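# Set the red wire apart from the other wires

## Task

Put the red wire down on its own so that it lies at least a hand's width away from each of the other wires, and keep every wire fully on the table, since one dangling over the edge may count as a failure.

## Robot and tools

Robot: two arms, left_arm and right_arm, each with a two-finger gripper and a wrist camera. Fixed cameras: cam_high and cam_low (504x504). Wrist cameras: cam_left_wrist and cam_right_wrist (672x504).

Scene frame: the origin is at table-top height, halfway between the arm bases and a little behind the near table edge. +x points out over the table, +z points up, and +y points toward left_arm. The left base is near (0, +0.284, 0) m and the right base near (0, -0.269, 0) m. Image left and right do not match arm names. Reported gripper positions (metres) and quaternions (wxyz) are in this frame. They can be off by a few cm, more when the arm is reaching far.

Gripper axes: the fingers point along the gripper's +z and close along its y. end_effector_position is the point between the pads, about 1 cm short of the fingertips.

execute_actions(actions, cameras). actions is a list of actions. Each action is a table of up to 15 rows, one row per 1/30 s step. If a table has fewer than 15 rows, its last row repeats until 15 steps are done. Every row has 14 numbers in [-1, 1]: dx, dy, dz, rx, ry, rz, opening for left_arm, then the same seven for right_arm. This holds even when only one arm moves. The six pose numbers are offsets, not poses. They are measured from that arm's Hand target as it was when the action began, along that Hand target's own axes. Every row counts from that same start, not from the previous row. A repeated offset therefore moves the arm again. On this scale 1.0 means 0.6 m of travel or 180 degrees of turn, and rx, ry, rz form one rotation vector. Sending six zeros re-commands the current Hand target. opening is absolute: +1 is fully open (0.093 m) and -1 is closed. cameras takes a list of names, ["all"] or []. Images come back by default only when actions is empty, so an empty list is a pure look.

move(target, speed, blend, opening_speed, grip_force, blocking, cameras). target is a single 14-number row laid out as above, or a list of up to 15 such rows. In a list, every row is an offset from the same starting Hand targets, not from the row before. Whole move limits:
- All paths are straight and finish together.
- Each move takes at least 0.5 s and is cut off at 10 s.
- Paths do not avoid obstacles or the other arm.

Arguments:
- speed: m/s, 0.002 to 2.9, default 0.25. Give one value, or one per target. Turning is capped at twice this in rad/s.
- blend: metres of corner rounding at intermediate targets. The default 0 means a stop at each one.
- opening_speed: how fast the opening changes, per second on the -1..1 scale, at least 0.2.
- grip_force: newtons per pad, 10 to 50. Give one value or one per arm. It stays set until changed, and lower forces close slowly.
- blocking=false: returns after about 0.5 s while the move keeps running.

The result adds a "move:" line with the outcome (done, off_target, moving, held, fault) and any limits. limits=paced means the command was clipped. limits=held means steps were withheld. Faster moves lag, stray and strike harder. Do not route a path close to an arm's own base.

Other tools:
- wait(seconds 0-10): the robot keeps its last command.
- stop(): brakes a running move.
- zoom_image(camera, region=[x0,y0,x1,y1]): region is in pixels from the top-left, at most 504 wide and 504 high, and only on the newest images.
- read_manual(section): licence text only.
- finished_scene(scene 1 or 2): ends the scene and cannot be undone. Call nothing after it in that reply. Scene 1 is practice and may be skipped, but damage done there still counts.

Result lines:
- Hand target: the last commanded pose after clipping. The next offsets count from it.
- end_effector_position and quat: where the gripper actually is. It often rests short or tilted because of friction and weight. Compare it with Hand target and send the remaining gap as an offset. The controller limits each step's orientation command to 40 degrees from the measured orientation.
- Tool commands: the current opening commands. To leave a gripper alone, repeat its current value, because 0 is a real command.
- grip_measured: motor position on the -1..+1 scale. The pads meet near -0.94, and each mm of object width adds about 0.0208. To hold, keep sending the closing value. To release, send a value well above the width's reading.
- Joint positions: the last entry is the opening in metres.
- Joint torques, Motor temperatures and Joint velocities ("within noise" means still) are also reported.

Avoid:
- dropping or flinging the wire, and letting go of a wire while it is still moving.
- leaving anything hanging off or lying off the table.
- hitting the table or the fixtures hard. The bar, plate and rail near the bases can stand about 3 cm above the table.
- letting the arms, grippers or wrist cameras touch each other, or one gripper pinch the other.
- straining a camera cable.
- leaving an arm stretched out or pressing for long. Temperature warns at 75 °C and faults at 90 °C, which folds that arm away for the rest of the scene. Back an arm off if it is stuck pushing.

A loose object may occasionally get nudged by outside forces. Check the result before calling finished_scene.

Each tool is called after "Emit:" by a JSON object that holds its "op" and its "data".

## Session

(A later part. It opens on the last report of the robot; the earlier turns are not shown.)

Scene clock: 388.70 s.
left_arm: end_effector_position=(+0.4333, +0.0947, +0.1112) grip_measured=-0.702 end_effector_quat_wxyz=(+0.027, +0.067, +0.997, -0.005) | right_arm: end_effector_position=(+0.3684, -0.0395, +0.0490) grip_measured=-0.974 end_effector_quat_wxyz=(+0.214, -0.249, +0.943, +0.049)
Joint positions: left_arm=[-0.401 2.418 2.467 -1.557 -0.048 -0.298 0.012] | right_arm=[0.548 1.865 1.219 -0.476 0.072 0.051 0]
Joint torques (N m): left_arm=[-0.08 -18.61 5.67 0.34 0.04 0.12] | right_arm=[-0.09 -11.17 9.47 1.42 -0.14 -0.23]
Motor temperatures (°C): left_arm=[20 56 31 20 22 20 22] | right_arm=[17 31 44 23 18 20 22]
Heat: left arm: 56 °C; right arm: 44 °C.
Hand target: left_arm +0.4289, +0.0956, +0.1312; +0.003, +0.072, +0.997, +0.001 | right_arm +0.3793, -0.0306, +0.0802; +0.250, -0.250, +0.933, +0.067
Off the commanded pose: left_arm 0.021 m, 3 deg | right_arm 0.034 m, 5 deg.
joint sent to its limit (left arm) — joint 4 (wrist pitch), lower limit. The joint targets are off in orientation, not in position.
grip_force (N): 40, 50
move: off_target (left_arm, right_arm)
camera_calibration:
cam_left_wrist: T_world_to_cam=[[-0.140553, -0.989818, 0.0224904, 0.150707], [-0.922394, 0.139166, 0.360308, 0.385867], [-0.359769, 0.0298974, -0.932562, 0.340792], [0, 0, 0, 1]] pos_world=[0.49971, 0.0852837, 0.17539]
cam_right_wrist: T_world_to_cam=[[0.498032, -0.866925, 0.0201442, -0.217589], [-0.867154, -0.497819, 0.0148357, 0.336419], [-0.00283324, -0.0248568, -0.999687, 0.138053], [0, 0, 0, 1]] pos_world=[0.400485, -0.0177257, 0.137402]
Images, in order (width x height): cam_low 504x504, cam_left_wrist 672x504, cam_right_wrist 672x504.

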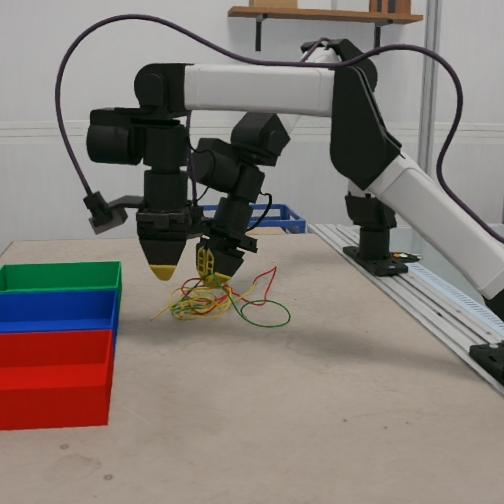

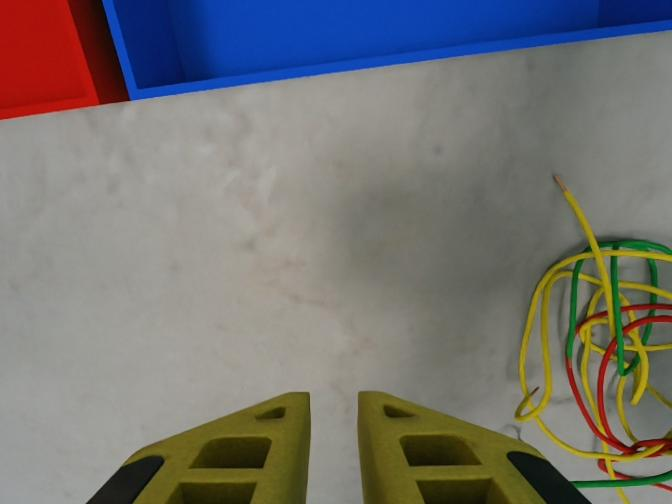

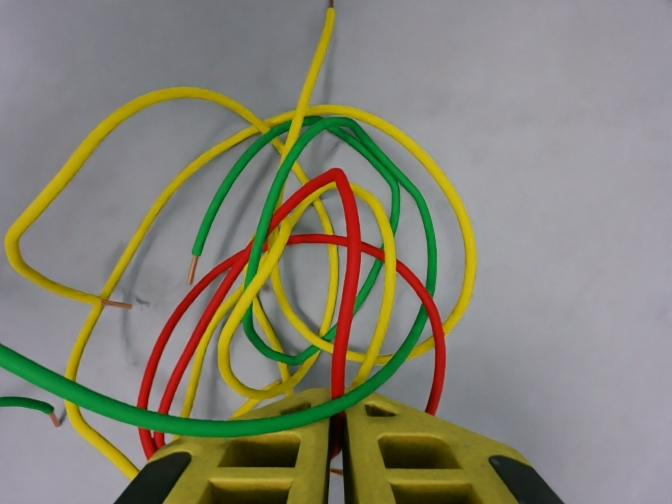

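Emit:
{"op": "move", "data": {"target": [0, 0, 0, 0, 0, 0, -0.7, -0.05, 0, -0.0866, 0, 0, 0, -1], "speed": 0.06, "cameras": ["cam_right_wrist", "cam_left_wrist", "cam_low"]}}

Emit:
{"op": "zoom_image", "data": {"camera": "cam_low", "region": [140, 200, 300, 340]}}

Emit:
{"op": "zoom_image", "data": {"camera": "cam_right_wrist", "region": [120, 150, 460, 504]}}

Scene clock: 390.87 s.
left_arm: end_effector_position=(+0.4333, +0.0947, +0.1112) grip_measured=-0.702 end_effector_quat_wxyz=(+0.027, +0.067, +0.997, -0.005) | right_arm: end_effector_position=(+0.3723, -0.0390, +0.1068) grip_measured=-0.974 end_effector_quat_wxyz=(+0.212, -0.249, +0.944, +0.049)
Joint positions: left_arm=[-0.401 2.418 2.467 -1.557 -0.048 -0.298 0.012] | right_arm=[0.548 1.817 1.399 -0.708 0.072 0.051 0]
Joint torques (N m): left_arm=[-0.08 -18.59 5.67 0.34 0.04 0.11] | right_arm=[0.32 -11.17 10.04 1.43 -0.11 -0.21]
Motor temperatures (°C): left_arm=[20 56 31 20 22 20 22] | right_arm=[17 32 45 23 18 20 22]
Heat: left arm: 56 °C; right arm: 45 °C.
Hand target: left_arm +0.4289, +0.0956, +0.1312; +0.003, +0.072, +0.997, +0.001 | right_arm +0.3793, -0.0306, +0.1401; +0.250, -0.250, +0.933, +0.067
Off the commanded pose: left_arm 0.021 m, 3 deg | right_arm 0.035 m, 5 deg.
joint sent to its limit (left arm) — joint 4 (wrist pitch), lower limit. The joint targets are off in orientation, not in position.
grip_force (N): 40, 50
move: off_target (left_arm, right_arm)
camera_calibration:
cam_left_wrist: T_world_to_cam=[[-0.140553, -0.989818, 0.0224904, 0.150707], [-0.922394, 0.139166, 0.360308, 0.385867], [-0.359769, 0.0298974, -0.932562, 0.340792], [0, 0, 0, 1]] pos_world=[0.49971, 0.0852837, 0.17539]
cam_right_wrist: T_world_to_cam=[[0.498228, -0.866803, 0.020503, -0.220296], [-0.86702, -0.497894, 0.0194292, 0.338664], [-0.00663301, -0.0274567, -0.999601, 0.19724], [0, 0, 0, 1]] pos_world=[0.404694, -0.0169189, 0.195098]
Images, in order (width x height): cam_low 504x504, cam_left_wrist 672x504, cam_right_wrist 672x504.

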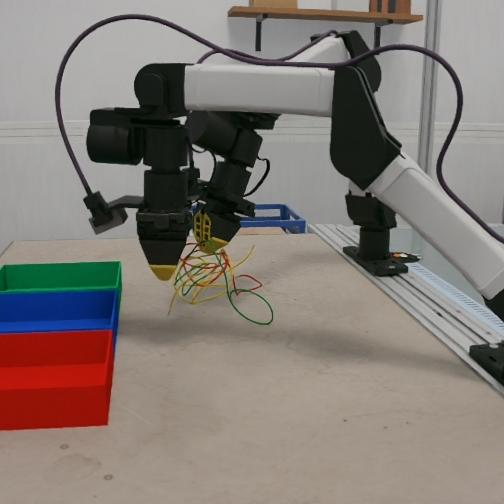

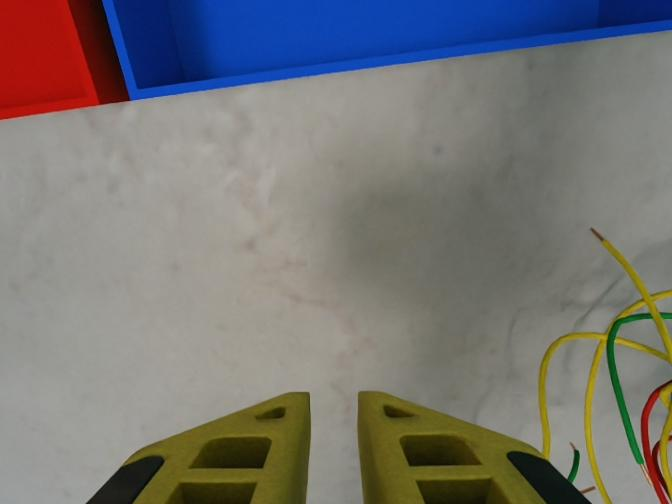

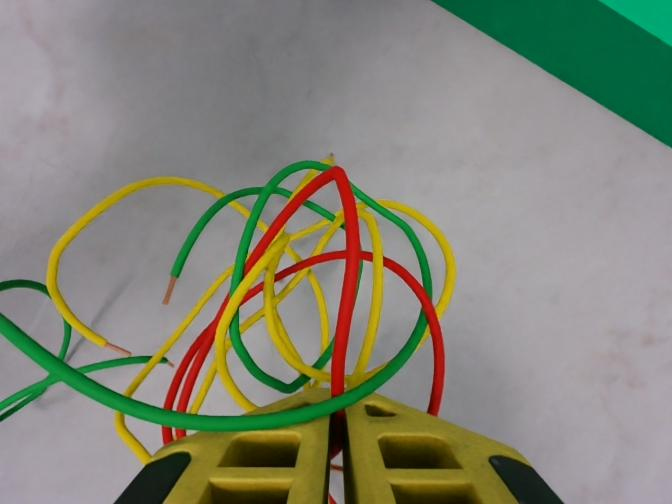

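Scaled by 3.150 from the camera's 504x504 image, which has a finer 720x720 frame.

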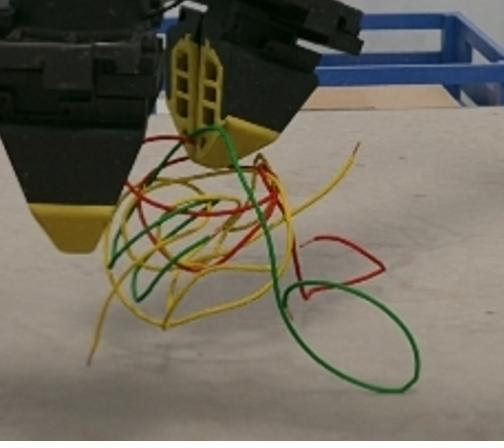

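Scaled by 1.424 from the camera's 672x504 image, which has a finer 960x720 frame.

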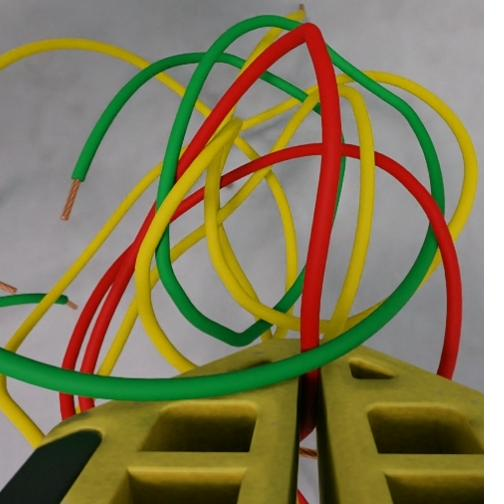

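Emit:
{"op": "move", "data": {"target": [0.1033, 0.1369, -0.0667, 0.3333, 0, 0, 0.0, -0.0417, 0, -0.0722, 0, 0, 0, -1], "speed": 0.22, "cameras": ["cam_right_wrist", "cam_left_wrist", "cam_low", "cam_high"]}}

Scene clock: 394.73 s.
left_arm: end_effector_position=(+0.3847, +0.1868, +0.1534) grip_measured=-0.002 end_effector_quat_wxyz=(-0.022, +0.038, +0.871, -0.490) | right_arm: end_effector_position=(+0.3761, -0.0382, +0.1552) grip_measured=-0.974 end_effector_quat_wxyz=(+0.211, -0.249, +0.944, +0.048)
Joint positions: left_arm=[0.132 2.147 1.872 -1.553 0.97 0.334 0.045] | right_arm=[0.548 1.817 1.593 -0.906 0.072 0.051 0]
Joint torques (N m): left_arm=[-0.06 -16.2 5.5 -0.31 0.58 0.19] | right_arm=[0.58 -11.36 10.3 1.42 -0.1 -0.18]
Motor temperatures (°C): left_arm=[20 58 31 20 22 20 22] | right_arm=[17 34 45 23 18 20 22]
Heat: left arm: 58 °C; right arm: 45 °C.
Hand target: left_arm +0.3790, +0.1856, +0.1710; -0.033, +0.064, +0.864, -0.498 | right_arm +0.3793, -0.0307, +0.1901; +0.250, -0.250, +0.933, +0.067
Off the commanded pose: left_arm 0.019 m, 3 deg | right_arm 0.036 m, 5 deg.
joint sent to its limit (left arm) — joint 4 (wrist pitch), lower limit. The joint targets are off in orientation, not in position.
grip_force (N): 40, 50
move: off_target (left_arm, right_arm)
camera_calibration:
cam_left_wrist: T_world_to_cam=[[-0.0500126, -0.50228, 0.863257, -0.0207772], [-0.876344, 0.436678, 0.203307, 0.263825], [-0.479083, -0.746342, -0.462009, 0.478587], [0, 0, 0, 1]] pos_world=[0.459446, 0.231547, 0.18541]
cam_right_wrist: T_world_to_cam=[[0.498327, -0.866741, 0.0207316, -0.222591], [-0.866941, -0.497905, 0.0224462, 0.340885], [-0.00913264, -0.0291586, -0.999533, 0.246447], [0, 0, 0, 1]] pos_world=[0.408701, -0.0160144, 0.243295]

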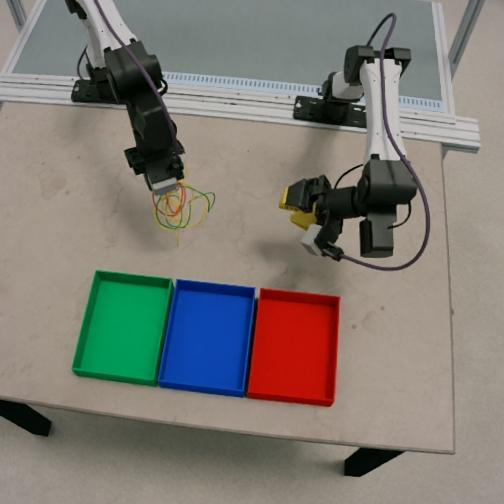

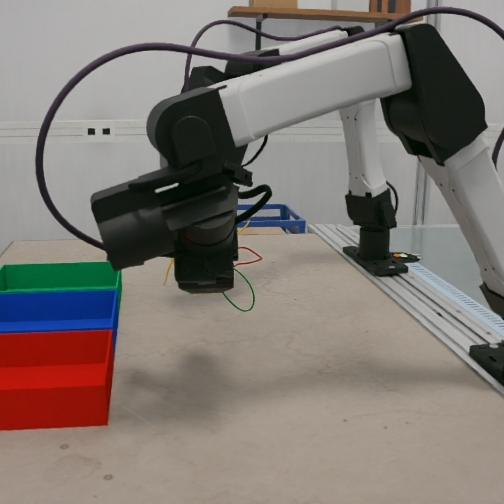

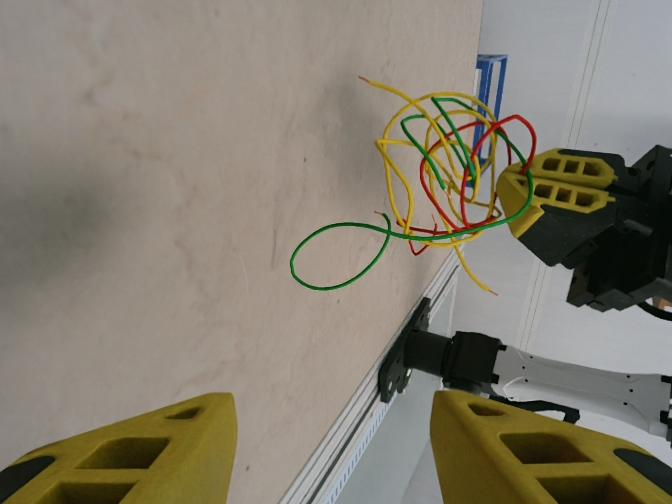

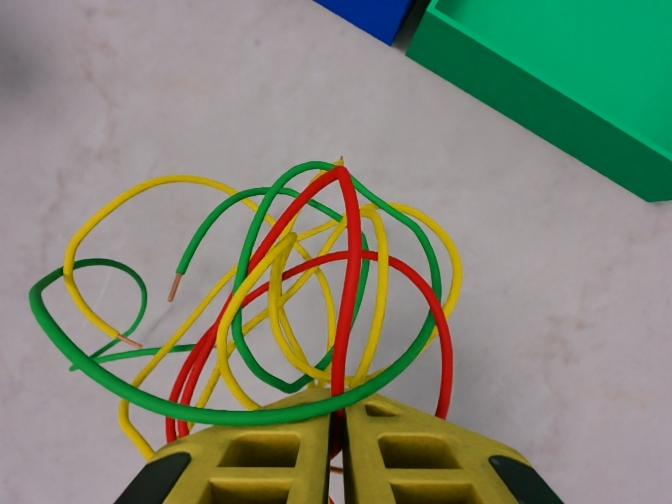

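Emit:
{"op": "zoom_image", "data": {"camera": "cam_left_wrist", "region": [350, 60, 560, 310]}}

Emit:
{"op": "zoom_image", "data": {"camera": "cam_left_wrist", "region": [370, 160, 510, 270]}}

Scaled by 2.016 from the camera's 672x504 image, which has a finer 960x720 frame.

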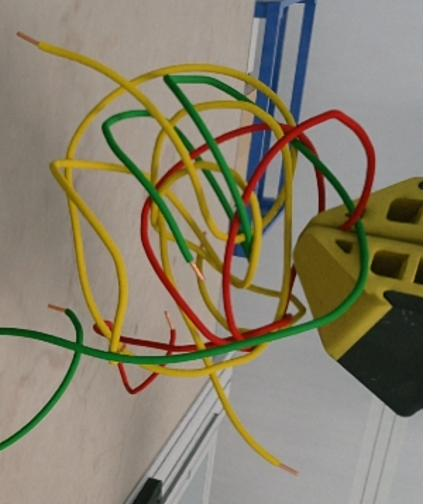

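Scaled by 3.600 from the camera's 672x504 image, which has a finer 960x720 frame.

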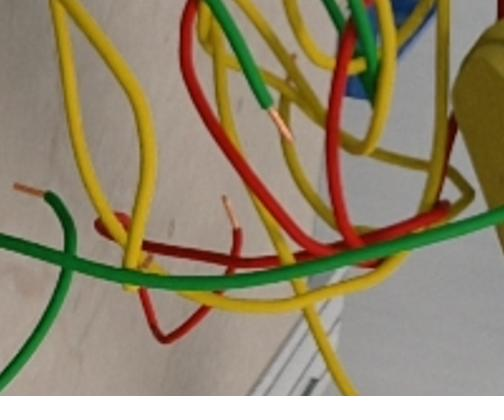

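Emit:
{"op": "move", "data": {"target": [0.0052, -0.0682, 0.172, 0, 0, 0, -0.3, 0, 0, 0, 0, 0, 0, -1], "speed": 0.12, "cameras": ["cam_right_wrist", "cam_left_wrist"]}}

Emit:
{"op": "zoom_image", "data": {"camera": "cam_left_wrist", "region": [260, 60, 600, 440]}}

Scene clock: 398.83 s.
left_arm: end_effector_position=(+0.3637, +0.0796, +0.1403) grip_measured=-0.298 end_effector_quat_wxyz=(-0.048, +0.055, +0.867, -0.494) | right_arm: end_effector_position=(+0.3760, -0.0382, +0.1551) grip_measured=-0.974 end_effector_quat_wxyz=(+0.211, -0.249, +0.944, +0.048)
Joint positions: left_arm=[-0.141 2.036 1.64 -1.131 1.003 -0.061 0.031] | right_arm=[0.548 1.817 1.593 -0.906 0.072 0.051 0]
Joint torques (N m): left_arm=[-0.5 -15.23 5.81 0.47 0.56 0] | right_arm=[0.61 -11.3 10.33 1.42 -0.11 -0.18]
Motor temperatures (°C): left_arm=[20 58 31 20 22 20 22] | right_arm=[17 36 45 23 18 20 22]
Heat: left arm: 58 °C; right arm: 45 °C.
Hand target: left_arm +0.3604, +0.0775, +0.1547; -0.033, +0.064, +0.864, -0.498 | right_arm +0.3792, -0.0307, +0.1900; +0.250, -0.250, +0.933, +0.067
Off the commanded pose: left_arm 0.015 m, 2 deg | right_arm 0.036 m, 5 deg.
grip_force (N): 40, 50
move: off_target (left_arm, right_arm)
camera_calibration:
cam_left_wrist: T_world_to_cam=[[-0.0515797, -0.491793, 0.869183, -0.0655636], [-0.84483, 0.4856, 0.224623, 0.276459], [-0.532543, -0.722726, -0.440528, 0.397011], [0, 0, 0, 1]] pos_world=[0.441605, 0.120438, 0.169782]
cam_right_wrist: T_world_to_cam=[[0.498335, -0.866736, 0.0207553, -0.2226], [-0.866933, -0.497902, 0.0228059, 0.340795], [-0.00943261, -0.0293585, -0.999524, 0.246564], [0, 0, 0, 1]] pos_world=[0.408702, -0.0160139, 0.243295]
Images, in order (width x height): cam_left_wrist 672x504, cam_right_wrist 672x504.

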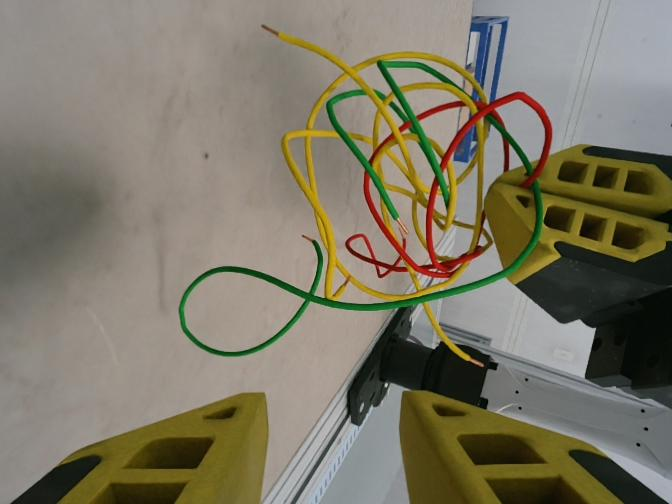

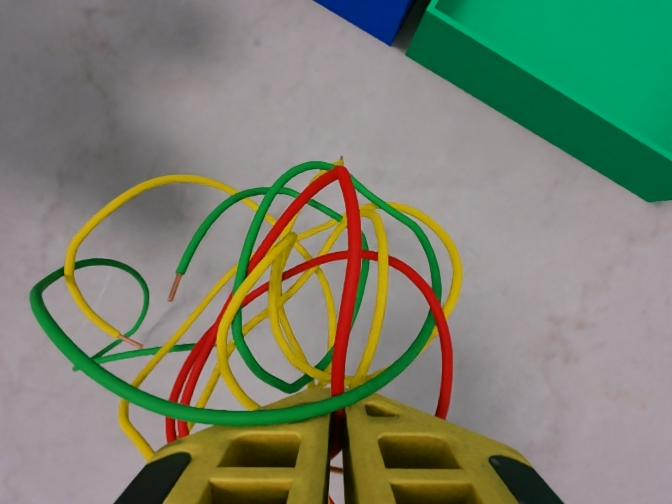

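Scaled by 1.326 from the camera's 672x504 image, which has a finer 960x720 frame.

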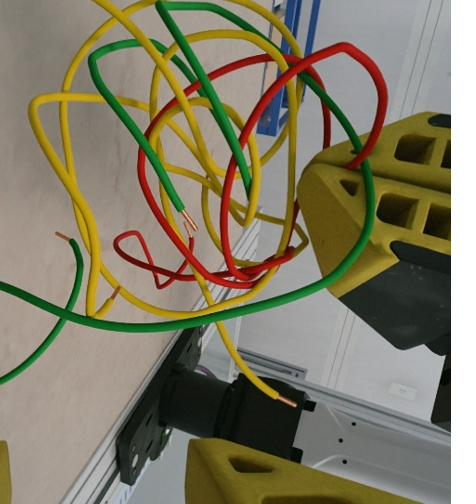

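Emit:
{"op": "move", "data": {"target": [-0.0006, -0.0078, 0.174, 0, 0, 0, -0.3, 0, 0, 0, 0, 0, 0, -1], "speed": 0.1, "cameras": ["cam_left_wrist", "cam_right_wrist"]}}

Emit:
{"op": "zoom_image", "data": {"camera": "cam_left_wrist", "region": [200, 120, 560, 500]}}

Scene clock: 402.63 s.
left_arm: end_effector_position=(+0.3491, -0.0122, +0.1026) grip_measured=-0.299 end_effector_quat_wxyz=(-0.040, +0.060, +0.864, -0.498) | right_arm: end_effector_position=(+0.3760, -0.0382, +0.1551) grip_measured=-0.974 end_effector_quat_wxyz=(+0.211, -0.249, +0.944, +0.048)
Joint positions: left_arm=[-0.369 2.031 1.435 -0.578 0.959 -0.461 0.031] | right_arm=[0.548 1.817 1.593 -0.906 0.072 0.051 0]
Joint torques (N m): left_arm=[-0.7 -13.01 6.13 1.15 0.38 -0.01] | right_arm=[0.61 -11.32 10.26 1.42 -0.11 -0.17]
Motor temperatures (°C): left_arm=[20 57 31 20 22 20 22] | right_arm=[17 37 45 23 18 20 22]
Heat: left arm: 57 °C; right arm: 45 °C.
Hand target: left_arm +0.3476, -0.0144, +0.1064; -0.033, +0.064, +0.864, -0.498 | right_arm +0.3793, -0.0307, +0.1901; +0.250, -0.250, +0.933, +0.067
Off the commanded pose: left_arm 0.005 m, 1 deg | right_arm 0.036 m, 5 deg.
grip_force (N): 40, 50
move: off_target (right_arm)
camera_calibration:
cam_left_wrist: T_world_to_cam=[[-0.0669247, -0.481947, 0.873641, -0.0735933], [-0.848038, 0.488808, 0.204689, 0.320424], [-0.525692, -0.727182, -0.441423, 0.303963], [0, 0, 0, 1]] pos_world=[0.426598, 0.0289427, 0.132883]
cam_right_wrist: T_world_to_cam=[[0.498335, -0.866736, 0.0207553, -0.2226], [-0.866933, -0.497902, 0.0228059, 0.340795], [-0.00943261, -0.0293585, -0.999524, 0.246564], [0, 0, 0, 1]] pos_world=[0.408702, -0.0160139, 0.243295]
Images, in order (width x height): cam_left_wrist 672x504, cam_right_wrist 672x504.

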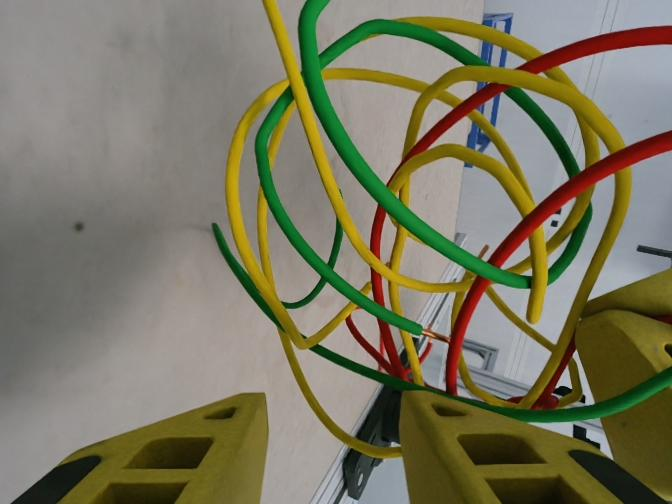

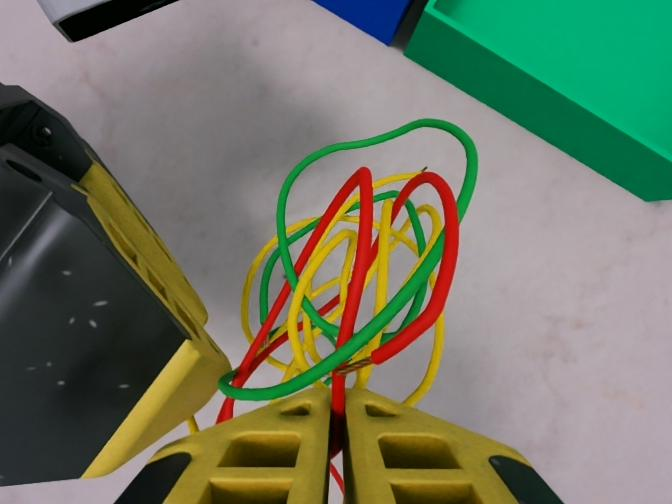

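Scaled by 1.326 from the camera's 672x504 image, which has a finer 960x720 frame.

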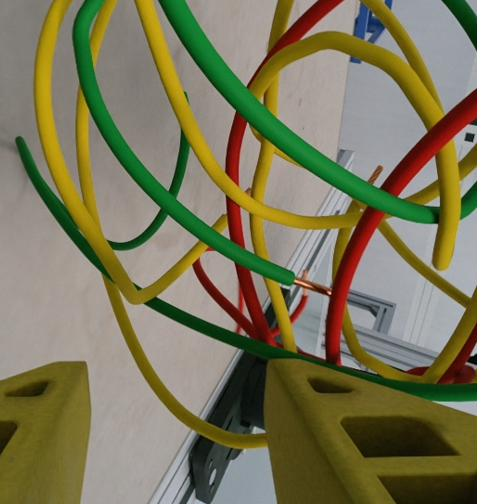

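Emit:
{"op": "move", "data": {"target": [[-0.0198, 0.0182, -0.0273, 0, 0, 0, -0.2, 0, 0, 0, 0, 0, 0, -1], [-0.0198, 0.0182, 0.012, 0, 0, 0, -0.2, 0, 0, 0, 0, 0, 0, -1]], "speed": 0.08, "blend": 0.003, "cameras": ["cam_left_wrist", "cam_right_wrist"]}}

Emit:
{"op": "zoom_image", "data": {"camera": "cam_left_wrist", "region": [200, 120, 560, 500]}}

Scene clock: 404.97 s.
left_arm: end_effector_position=(+0.3582, -0.0126, +0.0986) grip_measured=-0.202 end_effector_quat_wxyz=(-0.031, +0.064, +0.863, -0.500) | right_arm: end_effector_position=(+0.3757, -0.0384, +0.1550) grip_measured=-0.974 end_effector_quat_wxyz=(+0.210, -0.249, +0.944, +0.048)
Joint positions: left_arm=[-0.361 2.057 1.456 -0.561 0.959 -0.451 0.035] | right_arm=[0.548 1.817 1.593 -0.907 0.072 0.051 0]
Joint torques (N m): left_arm=[-0.72 -10.17 7.61 1.15 0.4 0] | right_arm=[0.62 -11.34 10.3 1.43 -0.11 -0.16]
Motor temperatures (°C): left_arm=[20 57 31 20 22 20 22] | right_arm=[17 38 45 23 18 20 22]
Heat: left arm: 57 °C; right arm: 45 °C.
Hand target: left_arm +0.3595, -0.0168, +0.0935; -0.033, +0.064, +0.864, -0.498 | right_arm +0.3792, -0.0307, +0.1901; +0.250, -0.250, +0.933, +0.067
Off the commanded pose: left_arm 0.007 m, 0 deg | right_arm 0.036 m, 5 deg.
grip_force (N): 40, 50
move: off_target (right_arm)
camera_calibration:
cam_left_wrist: T_world_to_cam=[[-0.0819742, -0.477061, 0.875039, -0.0643487], [-0.853055, 0.487581, 0.185909, 0.332788], [-0.515343, -0.731216, -0.446928, 0.303466], [0, 0, 0, 1]] pos_world=[0.435, 0.0289395, 0.130067]
cam_right_wrist: T_world_to_cam=[[0.498437, -0.866677, 0.020799, -0.222634], [-0.86686, -0.497958, 0.0243336, 0.340178], [-0.0107323, -0.0301585, -0.999488, 0.246867], [0, 0, 0, 1]] pos_world=[0.408505, -0.0161118, 0.243093]
Images, in order (width x height): cam_left_wrist 672x504, cam_right_wrist 672x504.

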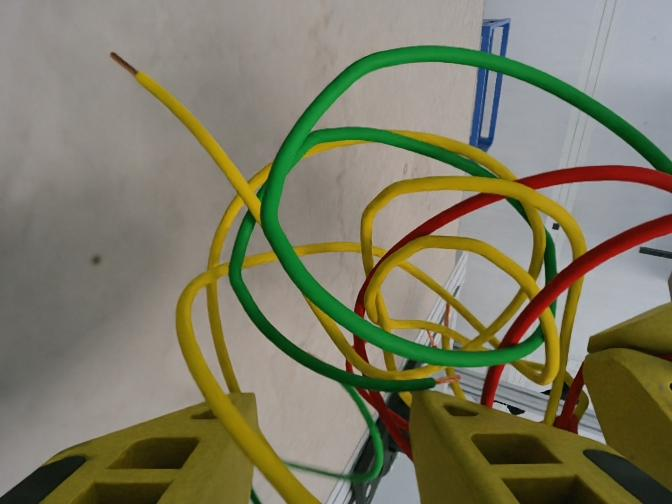

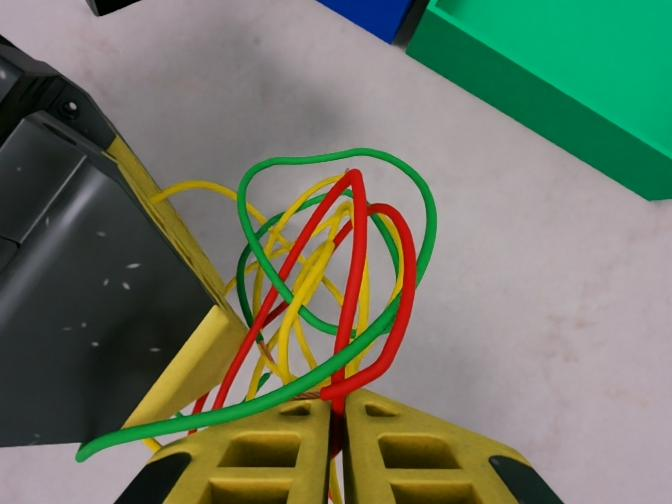

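Scaled by 1.326 from the camera's 672x504 image, which has a finer 960x720 frame.

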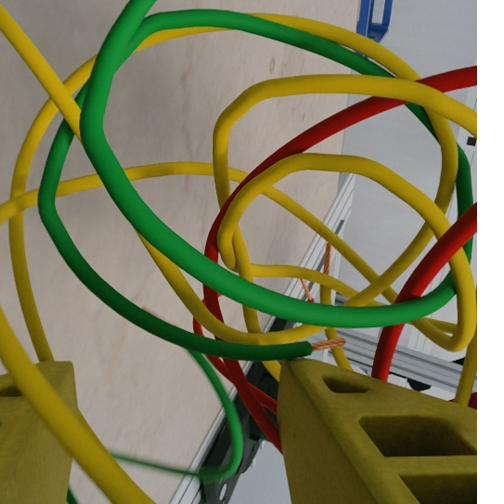

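Emit:
{"op": "move", "data": {"target": [[0, 0.03, 0, 0, 0, 0, -0.2, 0, 0, 0, 0, 0, 0, -1], [0, 0.03, 0.05, 0, 0, 0, -0.2, 0, 0, 0, 0, 0, 0, -1]], "speed": 0.08, "blend": 0.003, "cameras": ["cam_left_wrist", "cam_right_wrist"]}}

Emit:
{"op": "zoom_image", "data": {"camera": "cam_left_wrist", "region": [200, 120, 560, 500]}}

Scene clock: 406.87 s.
left_arm: end_effector_position=(+0.3608, -0.0319, +0.0766) grip_measured=-0.202 end_effector_quat_wxyz=(-0.023, +0.070, +0.859, -0.507) | right_arm: end_effector_position=(+0.3743, -0.0393, +0.1542) grip_measured=-0.974 end_effector_quat_wxyz=(+0.207, -0.250, +0.945, +0.047)
Joint positions: left_arm=[-0.398 2.112 1.425 -0.406 0.953 -0.508 0.036] | right_arm=[0.548 1.817 1.593 -0.915 0.072 0.051 0]
Joint torques (N m): left_arm=[-0.72 -10.26 5.89 1.22 0.31 0.02] | right_arm=[0.65 -11.4 10.29 1.49 -0.1 -0.17]
Motor temperatures (°C): left_arm=[20 56 31 20 22 20 22] | right_arm=[17 39 45 23 18 20 22]
Heat: left arm: 56 °C; right arm: 45 °C.
Hand target: left_arm +0.3571, -0.0336, +0.0628; -0.033, +0.064, +0.864, -0.498 | right_arm +0.3792, -0.0307, +0.1900; +0.250, -0.250, +0.933, +0.067
Off the commanded pose: left_arm 0.014 m, 2 deg | right_arm 0.037 m, 6 deg.
grip_force (N): 40, 50
move: off_target (left_arm, right_arm)
camera_calibration:
cam_left_wrist: T_world_to_cam=[[-0.099968, -0.46172, 0.881374, -0.0476756], [-0.854831, 0.493169, 0.161396, 0.351156], [-0.509186, -0.737292, -0.443994, 0.278236], [0, 0, 0, 1]] pos_world=[0.437087, 0.00994944, 0.10888]
cam_right_wrist: T_world_to_cam=[[0.498784, -0.866462, 0.0213804, -0.222872], [-0.866559, -0.498052, 0.0319458, 0.337229], [-0.0170313, -0.0344614, -0.999261, 0.248178], [0, 0, 0, 1]] pos_world=[0.407621, -0.0166005, 0.241986]
Images, in order (width x height): cam_left_wrist 672x504, cam_right_wrist 672x504.

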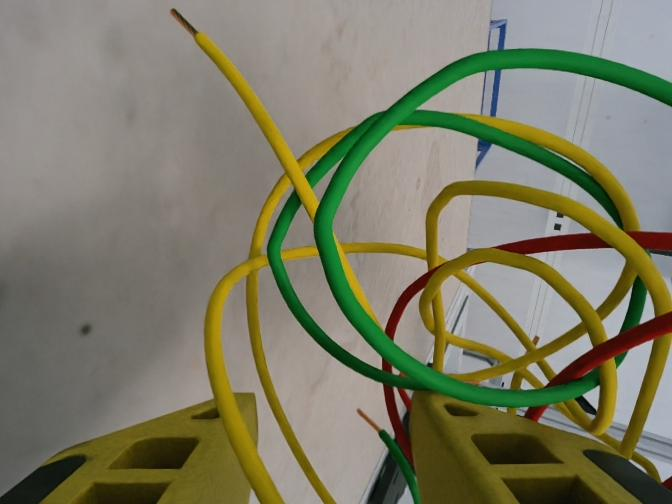

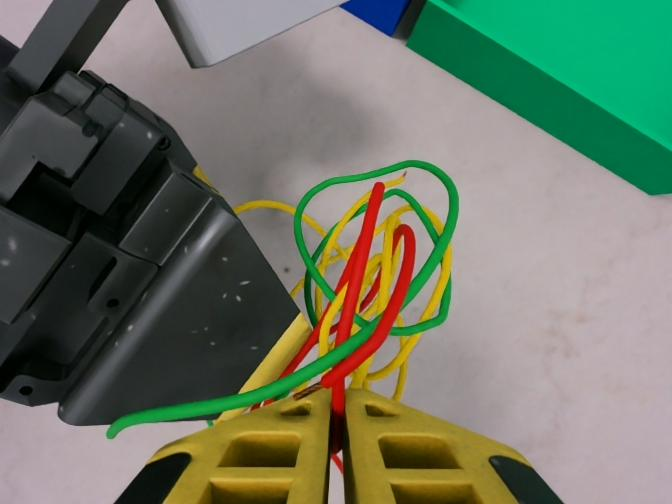

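Scaled by 1.326 from the camera's 672x504 image, which has a finer 960x720 frame.

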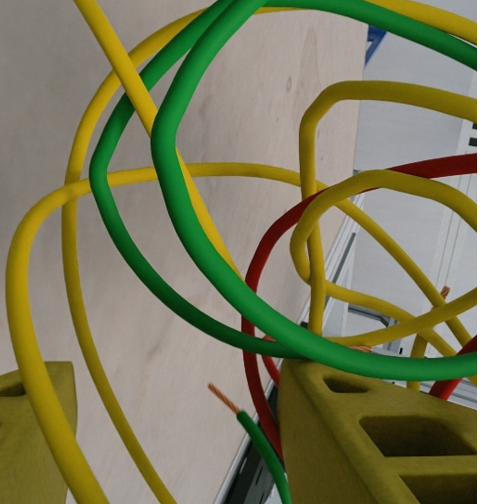

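Emit:
{"op": "wait", "data": {"seconds": 0, "cameras": ["cam_high", "cam_low"]}}

Emit:
{"op": "zoom_image", "data": {"camera": "cam_high", "region": [140, 150, 240, 260]}}

Emit:
{"op": "zoom_image", "data": {"camera": "cam_low", "region": [140, 200, 300, 340]}}

Scene clock: 407.67 s.
left_arm: end_effector_position=(+0.3608, -0.0320, +0.0767) grip_measured=-0.202 end_effector_quat_wxyz=(-0.023, +0.070, +0.859, -0.507) | right_arm: end_effector_position=(+0.3743, -0.0393, +0.1542) grip_measured=-0.974 end_effector_quat_wxyz=(+0.207, -0.250, +0.945, +0.047)
Joint positions: left_arm=[-0.398 2.112 1.425 -0.406 0.953 -0.508 0.036] | right_arm=[0.548 1.817 1.593 -0.915 0.072 0.051 0]
Joint torques (N m): left_arm=[-0.75 -10.26 5.9 1.23 0.31 0] | right_arm=[0.61 -11.38 10.25 1.49 -0.11 -0.17]
Motor temperatures (°C): left_arm=[20 56 31 20 22 20 22] | right_arm=[17 39 45 23 18 20 22]
Heat: left arm: 56 °C; right arm: 45 °C.
Hand target: left_arm +0.3571, -0.0336, +0.0628; -0.033, +0.064, +0.864, -0.498 | right_arm +0.3792, -0.0307, +0.1900; +0.250, -0.250, +0.933, +0.067
Tool commands: left_gripper/opening=-0.2 right_gripper/opening=-1.0
Off the commanded pose: left_arm 0.014 m, 2 deg | right_arm 0.037 m, 6 deg.
grip_force (N): 40, 50
Images, in order (width x height): cam_high 504x504, cam_low 504x504.

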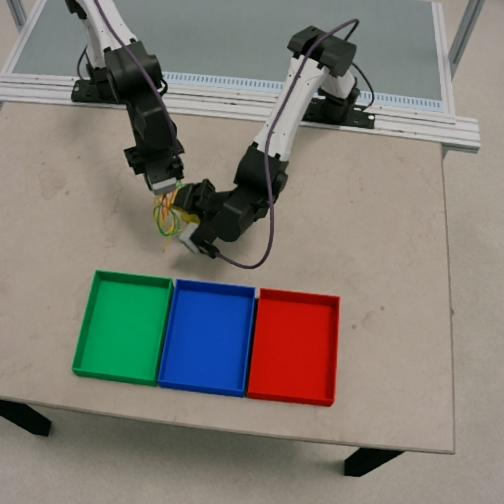

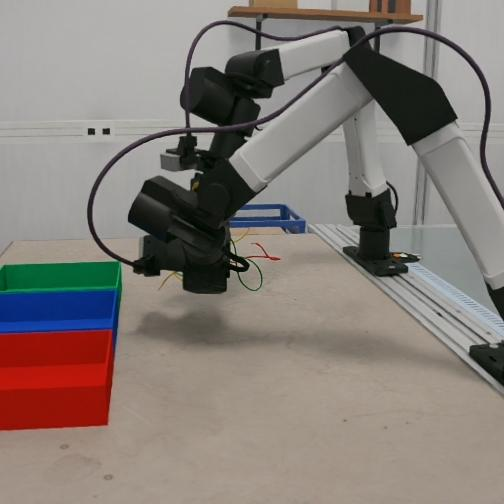

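Scaled by 4.582 from the camera's 504x504 image, which has a finer 720x720 frame.

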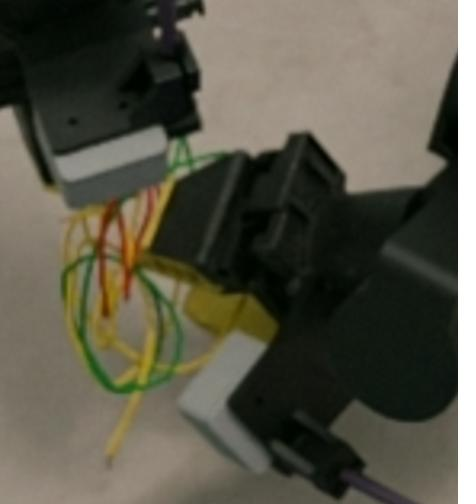

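Scaled by 3.150 from the camera's 504x504 image, which has a finer 720x720 frame.

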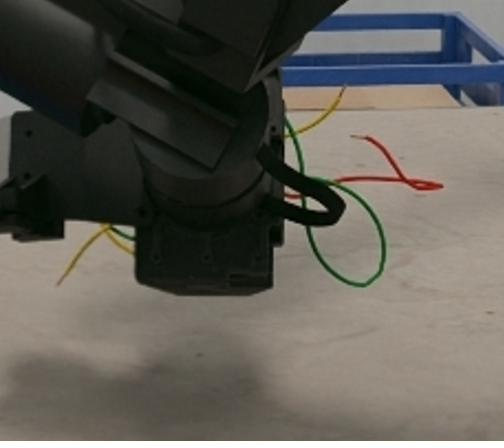

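Emit:
{"op": "move", "data": {"target": [0, 0, 0, 0, 0, 0, -0.8, 0, 0, 0, 0, 0, 0, -1], "speed": 0.05, "opening_speed": 0.4, "cameras": ["cam_left_wrist", "cam_right_wrist"]}}

Emit:
{"op": "zoom_image", "data": {"camera": "cam_left_wrist", "region": [200, 120, 560, 500]}}

Scene clock: 409.53 s.
left_arm: end_effector_position=(+0.3620, -0.0320, +0.0766) grip_measured=-0.799 end_effector_quat_wxyz=(-0.020, +0.070, +0.859, -0.506) | right_arm: end_effector_position=(+0.3742, -0.0394, +0.1541) grip_measured=-0.974 end_effector_quat_wxyz=(+0.206, -0.250, +0.945, +0.047)
Joint positions: left_arm=[-0.398 2.112 1.425 -0.4 0.948 -0.509 0.007] | right_arm=[0.548 1.817 1.593 -0.916 0.072 0.051 0]
Joint torques (N m): left_arm=[-0.73 -10.26 5.91 1.18 0.34 0.01] | right_arm=[0.57 -11.34 10.29 1.51 -0.11 -0.17]
Motor temperatures (°C): left_arm=[20 55 31 21 22 20 22] | right_arm=[17 40 45 23 18 20 22]
Heat: left arm: 55 °C; right arm: 45 °C.
Hand target: left_arm +0.3571, -0.0337, +0.0628; -0.033, +0.064, +0.864, -0.498 | right_arm +0.3793, -0.0307, +0.1901; +0.250, -0.250, +0.933, +0.067
Off the commanded pose: left_arm 0.015 m, 2 deg | right_arm 0.037 m, 6 deg.
grip_force (N): 40, 50
move: off_target (left_arm, right_arm)
camera_calibration:
cam_left_wrist: T_world_to_cam=[[-0.103749, -0.46302, 0.880255, -0.0461374], [-0.857072, 0.490667, 0.157078, 0.353348], [-0.504643, -0.738145, -0.447748, 0.277294], [0, 0, 0, 1]] pos_world=[0.437992, 0.0099445, 0.109267]
cam_right_wrist: T_world_to_cam=[[0.498799, -0.866454, 0.0213773, -0.222912], [-0.866536, -0.498038, 0.0327516, 0.336894], [-0.017731, -0.0348607, -0.999235, 0.248344], [0, 0, 0, 1]] pos_world=[0.407523, -0.0166995, 0.241885]
Images, in order (width x height): cam_left_wrist 672x504, cam_right_wrist 672x504.

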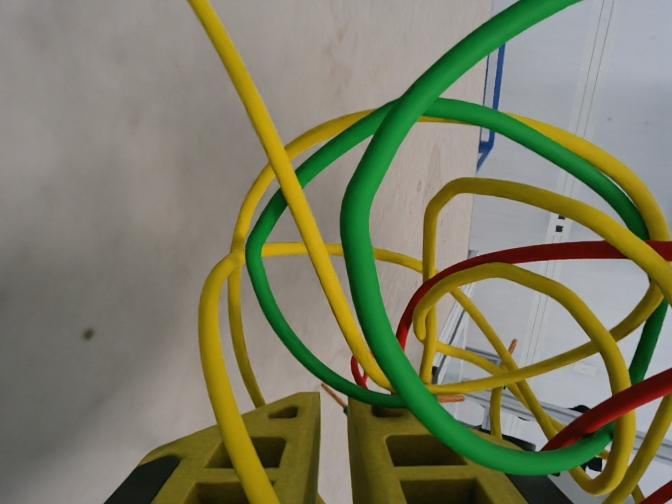

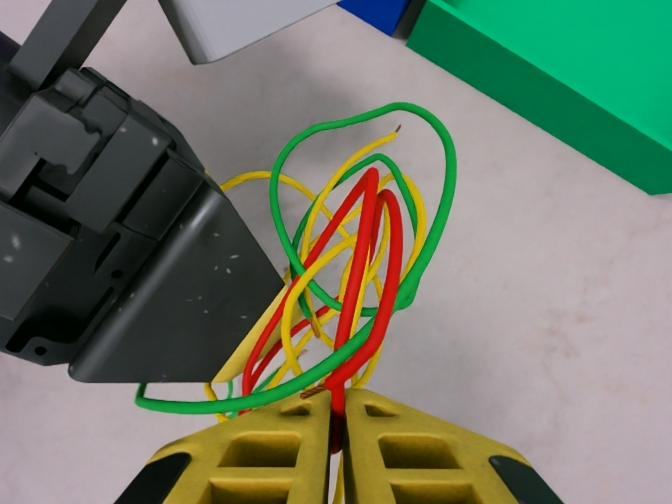

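Scaled by 1.326 from the camera's 672x504 image, which has a finer 960x720 frame.

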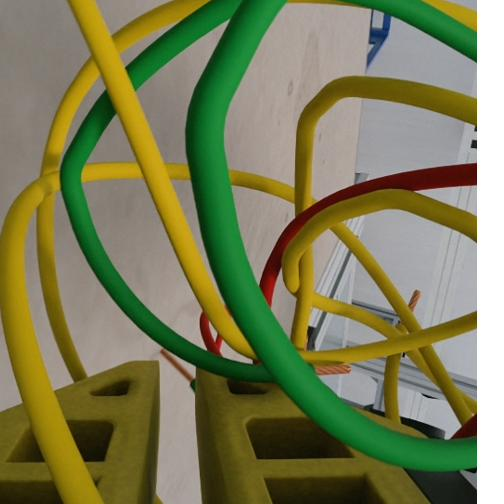

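Emit:
{"op": "move", "data": {"target": [[0, 0, 0, 0, 0, 0, -0.2, 0, 0, 0, 0, 0, 0, -1], [0, -0.005, 0.04, 0, 0, 0, -0.2, 0, 0, 0, 0, 0, 0, -1]], "speed": 0.06, "cameras": ["cam_left_wrist", "cam_right_wrist"]}}

Emit:
{"op": "zoom_image", "data": {"camera": "cam_left_wrist", "region": [200, 120, 560, 500]}}

Scene clock: 411.67 s.
left_arm: end_effector_position=(+0.3591, -0.0523, +0.0654) grip_measured=-0.202 end_effector_quat_wxyz=(-0.024, +0.066, +0.861, -0.504) | right_arm: end_effector_position=(+0.3742, -0.0394, +0.1541) grip_measured=-0.974 end_effector_quat_wxyz=(+0.206, -0.250, +0.945, +0.047)
Joint positions: left_arm=[-0.443 2.147 1.425 -0.319 0.923 -0.58 0.035] | right_arm=[0.548 1.817 1.593 -0.916 0.072 0.051 0]
Joint torques (N m): left_arm=[-1.06 -10.69 5.9 1.35 0.34 0] | right_arm=[0.64 -11.4 10.25 1.5 -0.1 -0.16]
Motor temperatures (°C): left_arm=[20 55 31 21 22 20 22] | right_arm=[17 40 45 23 18 20 22]
Heat: left arm: 55 °C; right arm: 45 °C.
Hand target: left_arm +0.3540, -0.0557, +0.0533; -0.033, +0.064, +0.864, -0.498 | right_arm +0.3793, -0.0307, +0.1901; +0.250, -0.250, +0.933, +0.067
Off the commanded pose: left_arm 0.013 m, 1 deg | right_arm 0.037 m, 6 deg.
grip_force (N): 40, 50
move: off_target (left_arm, right_arm)
camera_calibration:
cam_left_wrist: T_world_to_cam=[[-0.0941653, -0.468759, 0.878293, -0.0496], [-0.857042, 0.487064, 0.168067, 0.361657], [-0.506568, -0.736908, -0.447611, 0.256665], [0, 0, 0, 1]] pos_world=[0.435303, -0.0102623, 0.0976666]
cam_right_wrist: T_world_to_cam=[[0.498799, -0.866454, 0.0213773, -0.222912], [-0.866536, -0.498038, 0.0327516, 0.336894], [-0.017731, -0.0348607, -0.999235, 0.248344], [0, 0, 0, 1]] pos_world=[0.407523, -0.0166995, 0.241885]
Images, in order (width x height): cam_left_wrist 672x504, cam_right_wrist 672x504.

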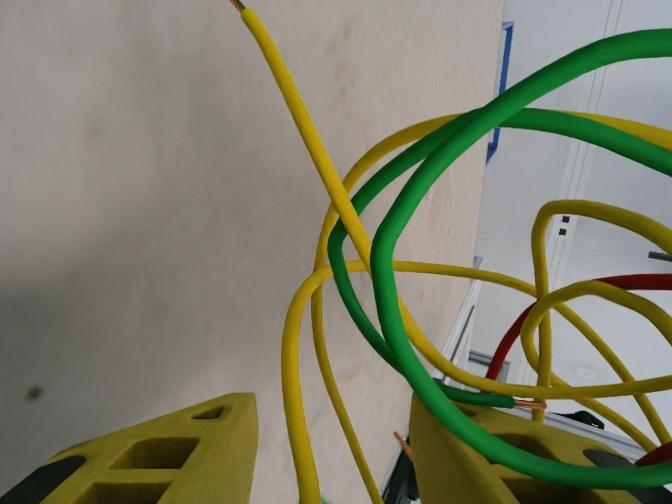

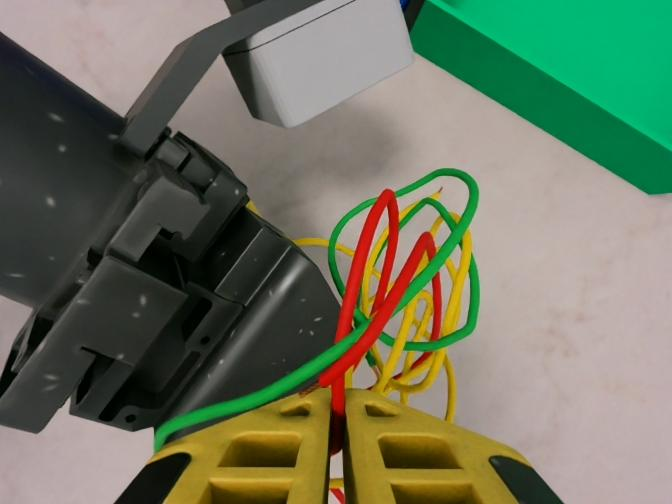

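Scaled by 1.326 from the camera's 672x504 image, which has a finer 960x720 frame.

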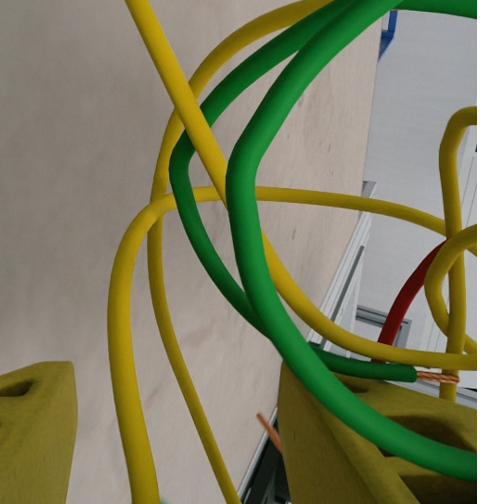

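Emit:
{"op": "move", "data": {"target": [0, 0, 0, 0, 0, 0, -0.95, 0, 0, 0, 0, 0, 0, -1], "speed": 0.05, "opening_speed": 0.4, "cameras": ["cam_left_wrist", "cam_right_wrist"]}}

Emit:
{"op": "zoom_image", "data": {"camera": "cam_left_wrist", "region": [200, 120, 560, 500]}}

Scene clock: 413.93 s.
left_arm: end_effector_position=(+0.3595, -0.0524, +0.0655) grip_measured=-0.946 end_effector_quat_wxyz=(-0.023, +0.067, +0.861, -0.504) | right_arm: end_effector_position=(+0.3742, -0.0394, +0.1541) grip_measured=-0.974 end_effector_quat_wxyz=(+0.206, -0.250, +0.945, +0.047)
Joint positions: left_arm=[-0.443 2.147 1.425 -0.317 0.923 -0.581 0] | right_arm=[0.548 1.817 1.593 -0.916 0.072 0.051 0]
Joint torques (N m): left_arm=[-1.07 -10.67 5.87 1.34 0.34 0] | right_arm=[0.55 -11.38 10.25 1.5 -0.1 -0.17]
Motor temperatures (°C): left_arm=[20 55 31 21 22 20 22] | right_arm=[17 41 45 23 18 20 22]
Heat: left arm: 55 °C; right arm: 45 °C.
Hand target: left_arm +0.3540, -0.0557, +0.0533; -0.033, +0.064, +0.864, -0.498 | right_arm +0.3793, -0.0307, +0.1901; +0.250, -0.250, +0.933, +0.067
Off the commanded pose: left_arm 0.014 m, 1 deg | right_arm 0.037 m, 6 deg.
grip_force (N): 40, 50
move: off_target (left_arm, right_arm)
camera_calibration:
cam_left_wrist: T_world_to_cam=[[-0.0952412, -0.468238, 0.878454, -0.0492887], [-0.857624, 0.486615, 0.166395, 0.362294], [-0.505382, -0.737536, -0.447918, 0.256413], [0, 0, 0, 1]] pos_world=[0.435604, -0.0102632, 0.0978657]
cam_right_wrist: T_world_to_cam=[[0.498799, -0.866454, 0.0213773, -0.222912], [-0.866536, -0.498038, 0.0327516, 0.336894], [-0.017731, -0.0348607, -0.999235, 0.248344], [0, 0, 0, 1]] pos_world=[0.407523, -0.0166995, 0.241885]
Images, in order (width x height): cam_left_wrist 672x504, cam_right_wrist 672x504.

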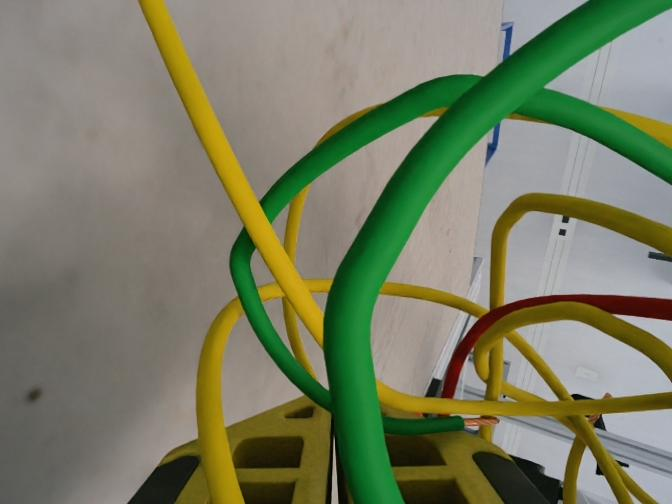

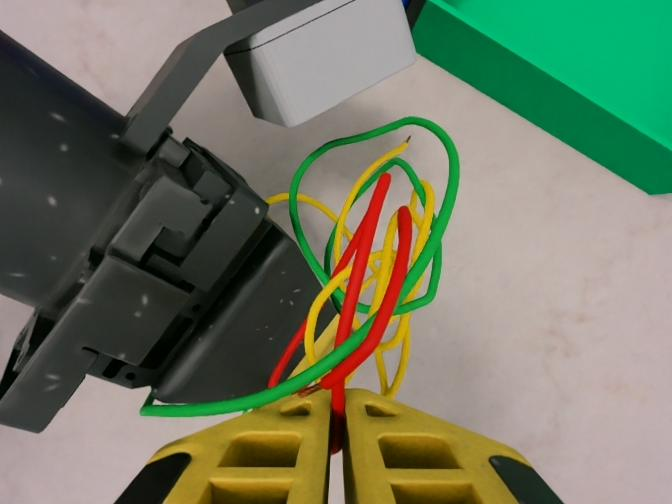

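Scaled by 1.326 from the camera's 672x504 image, which has a finer 960x720 frame.

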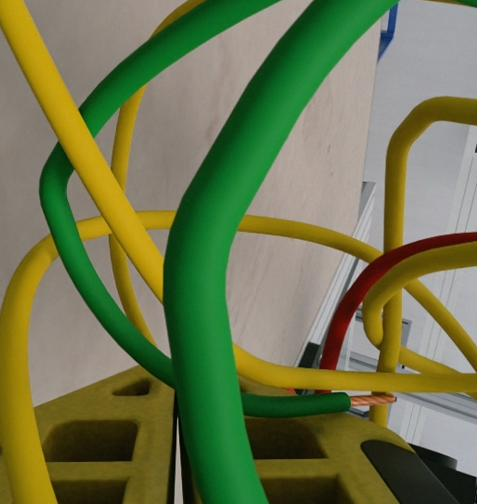

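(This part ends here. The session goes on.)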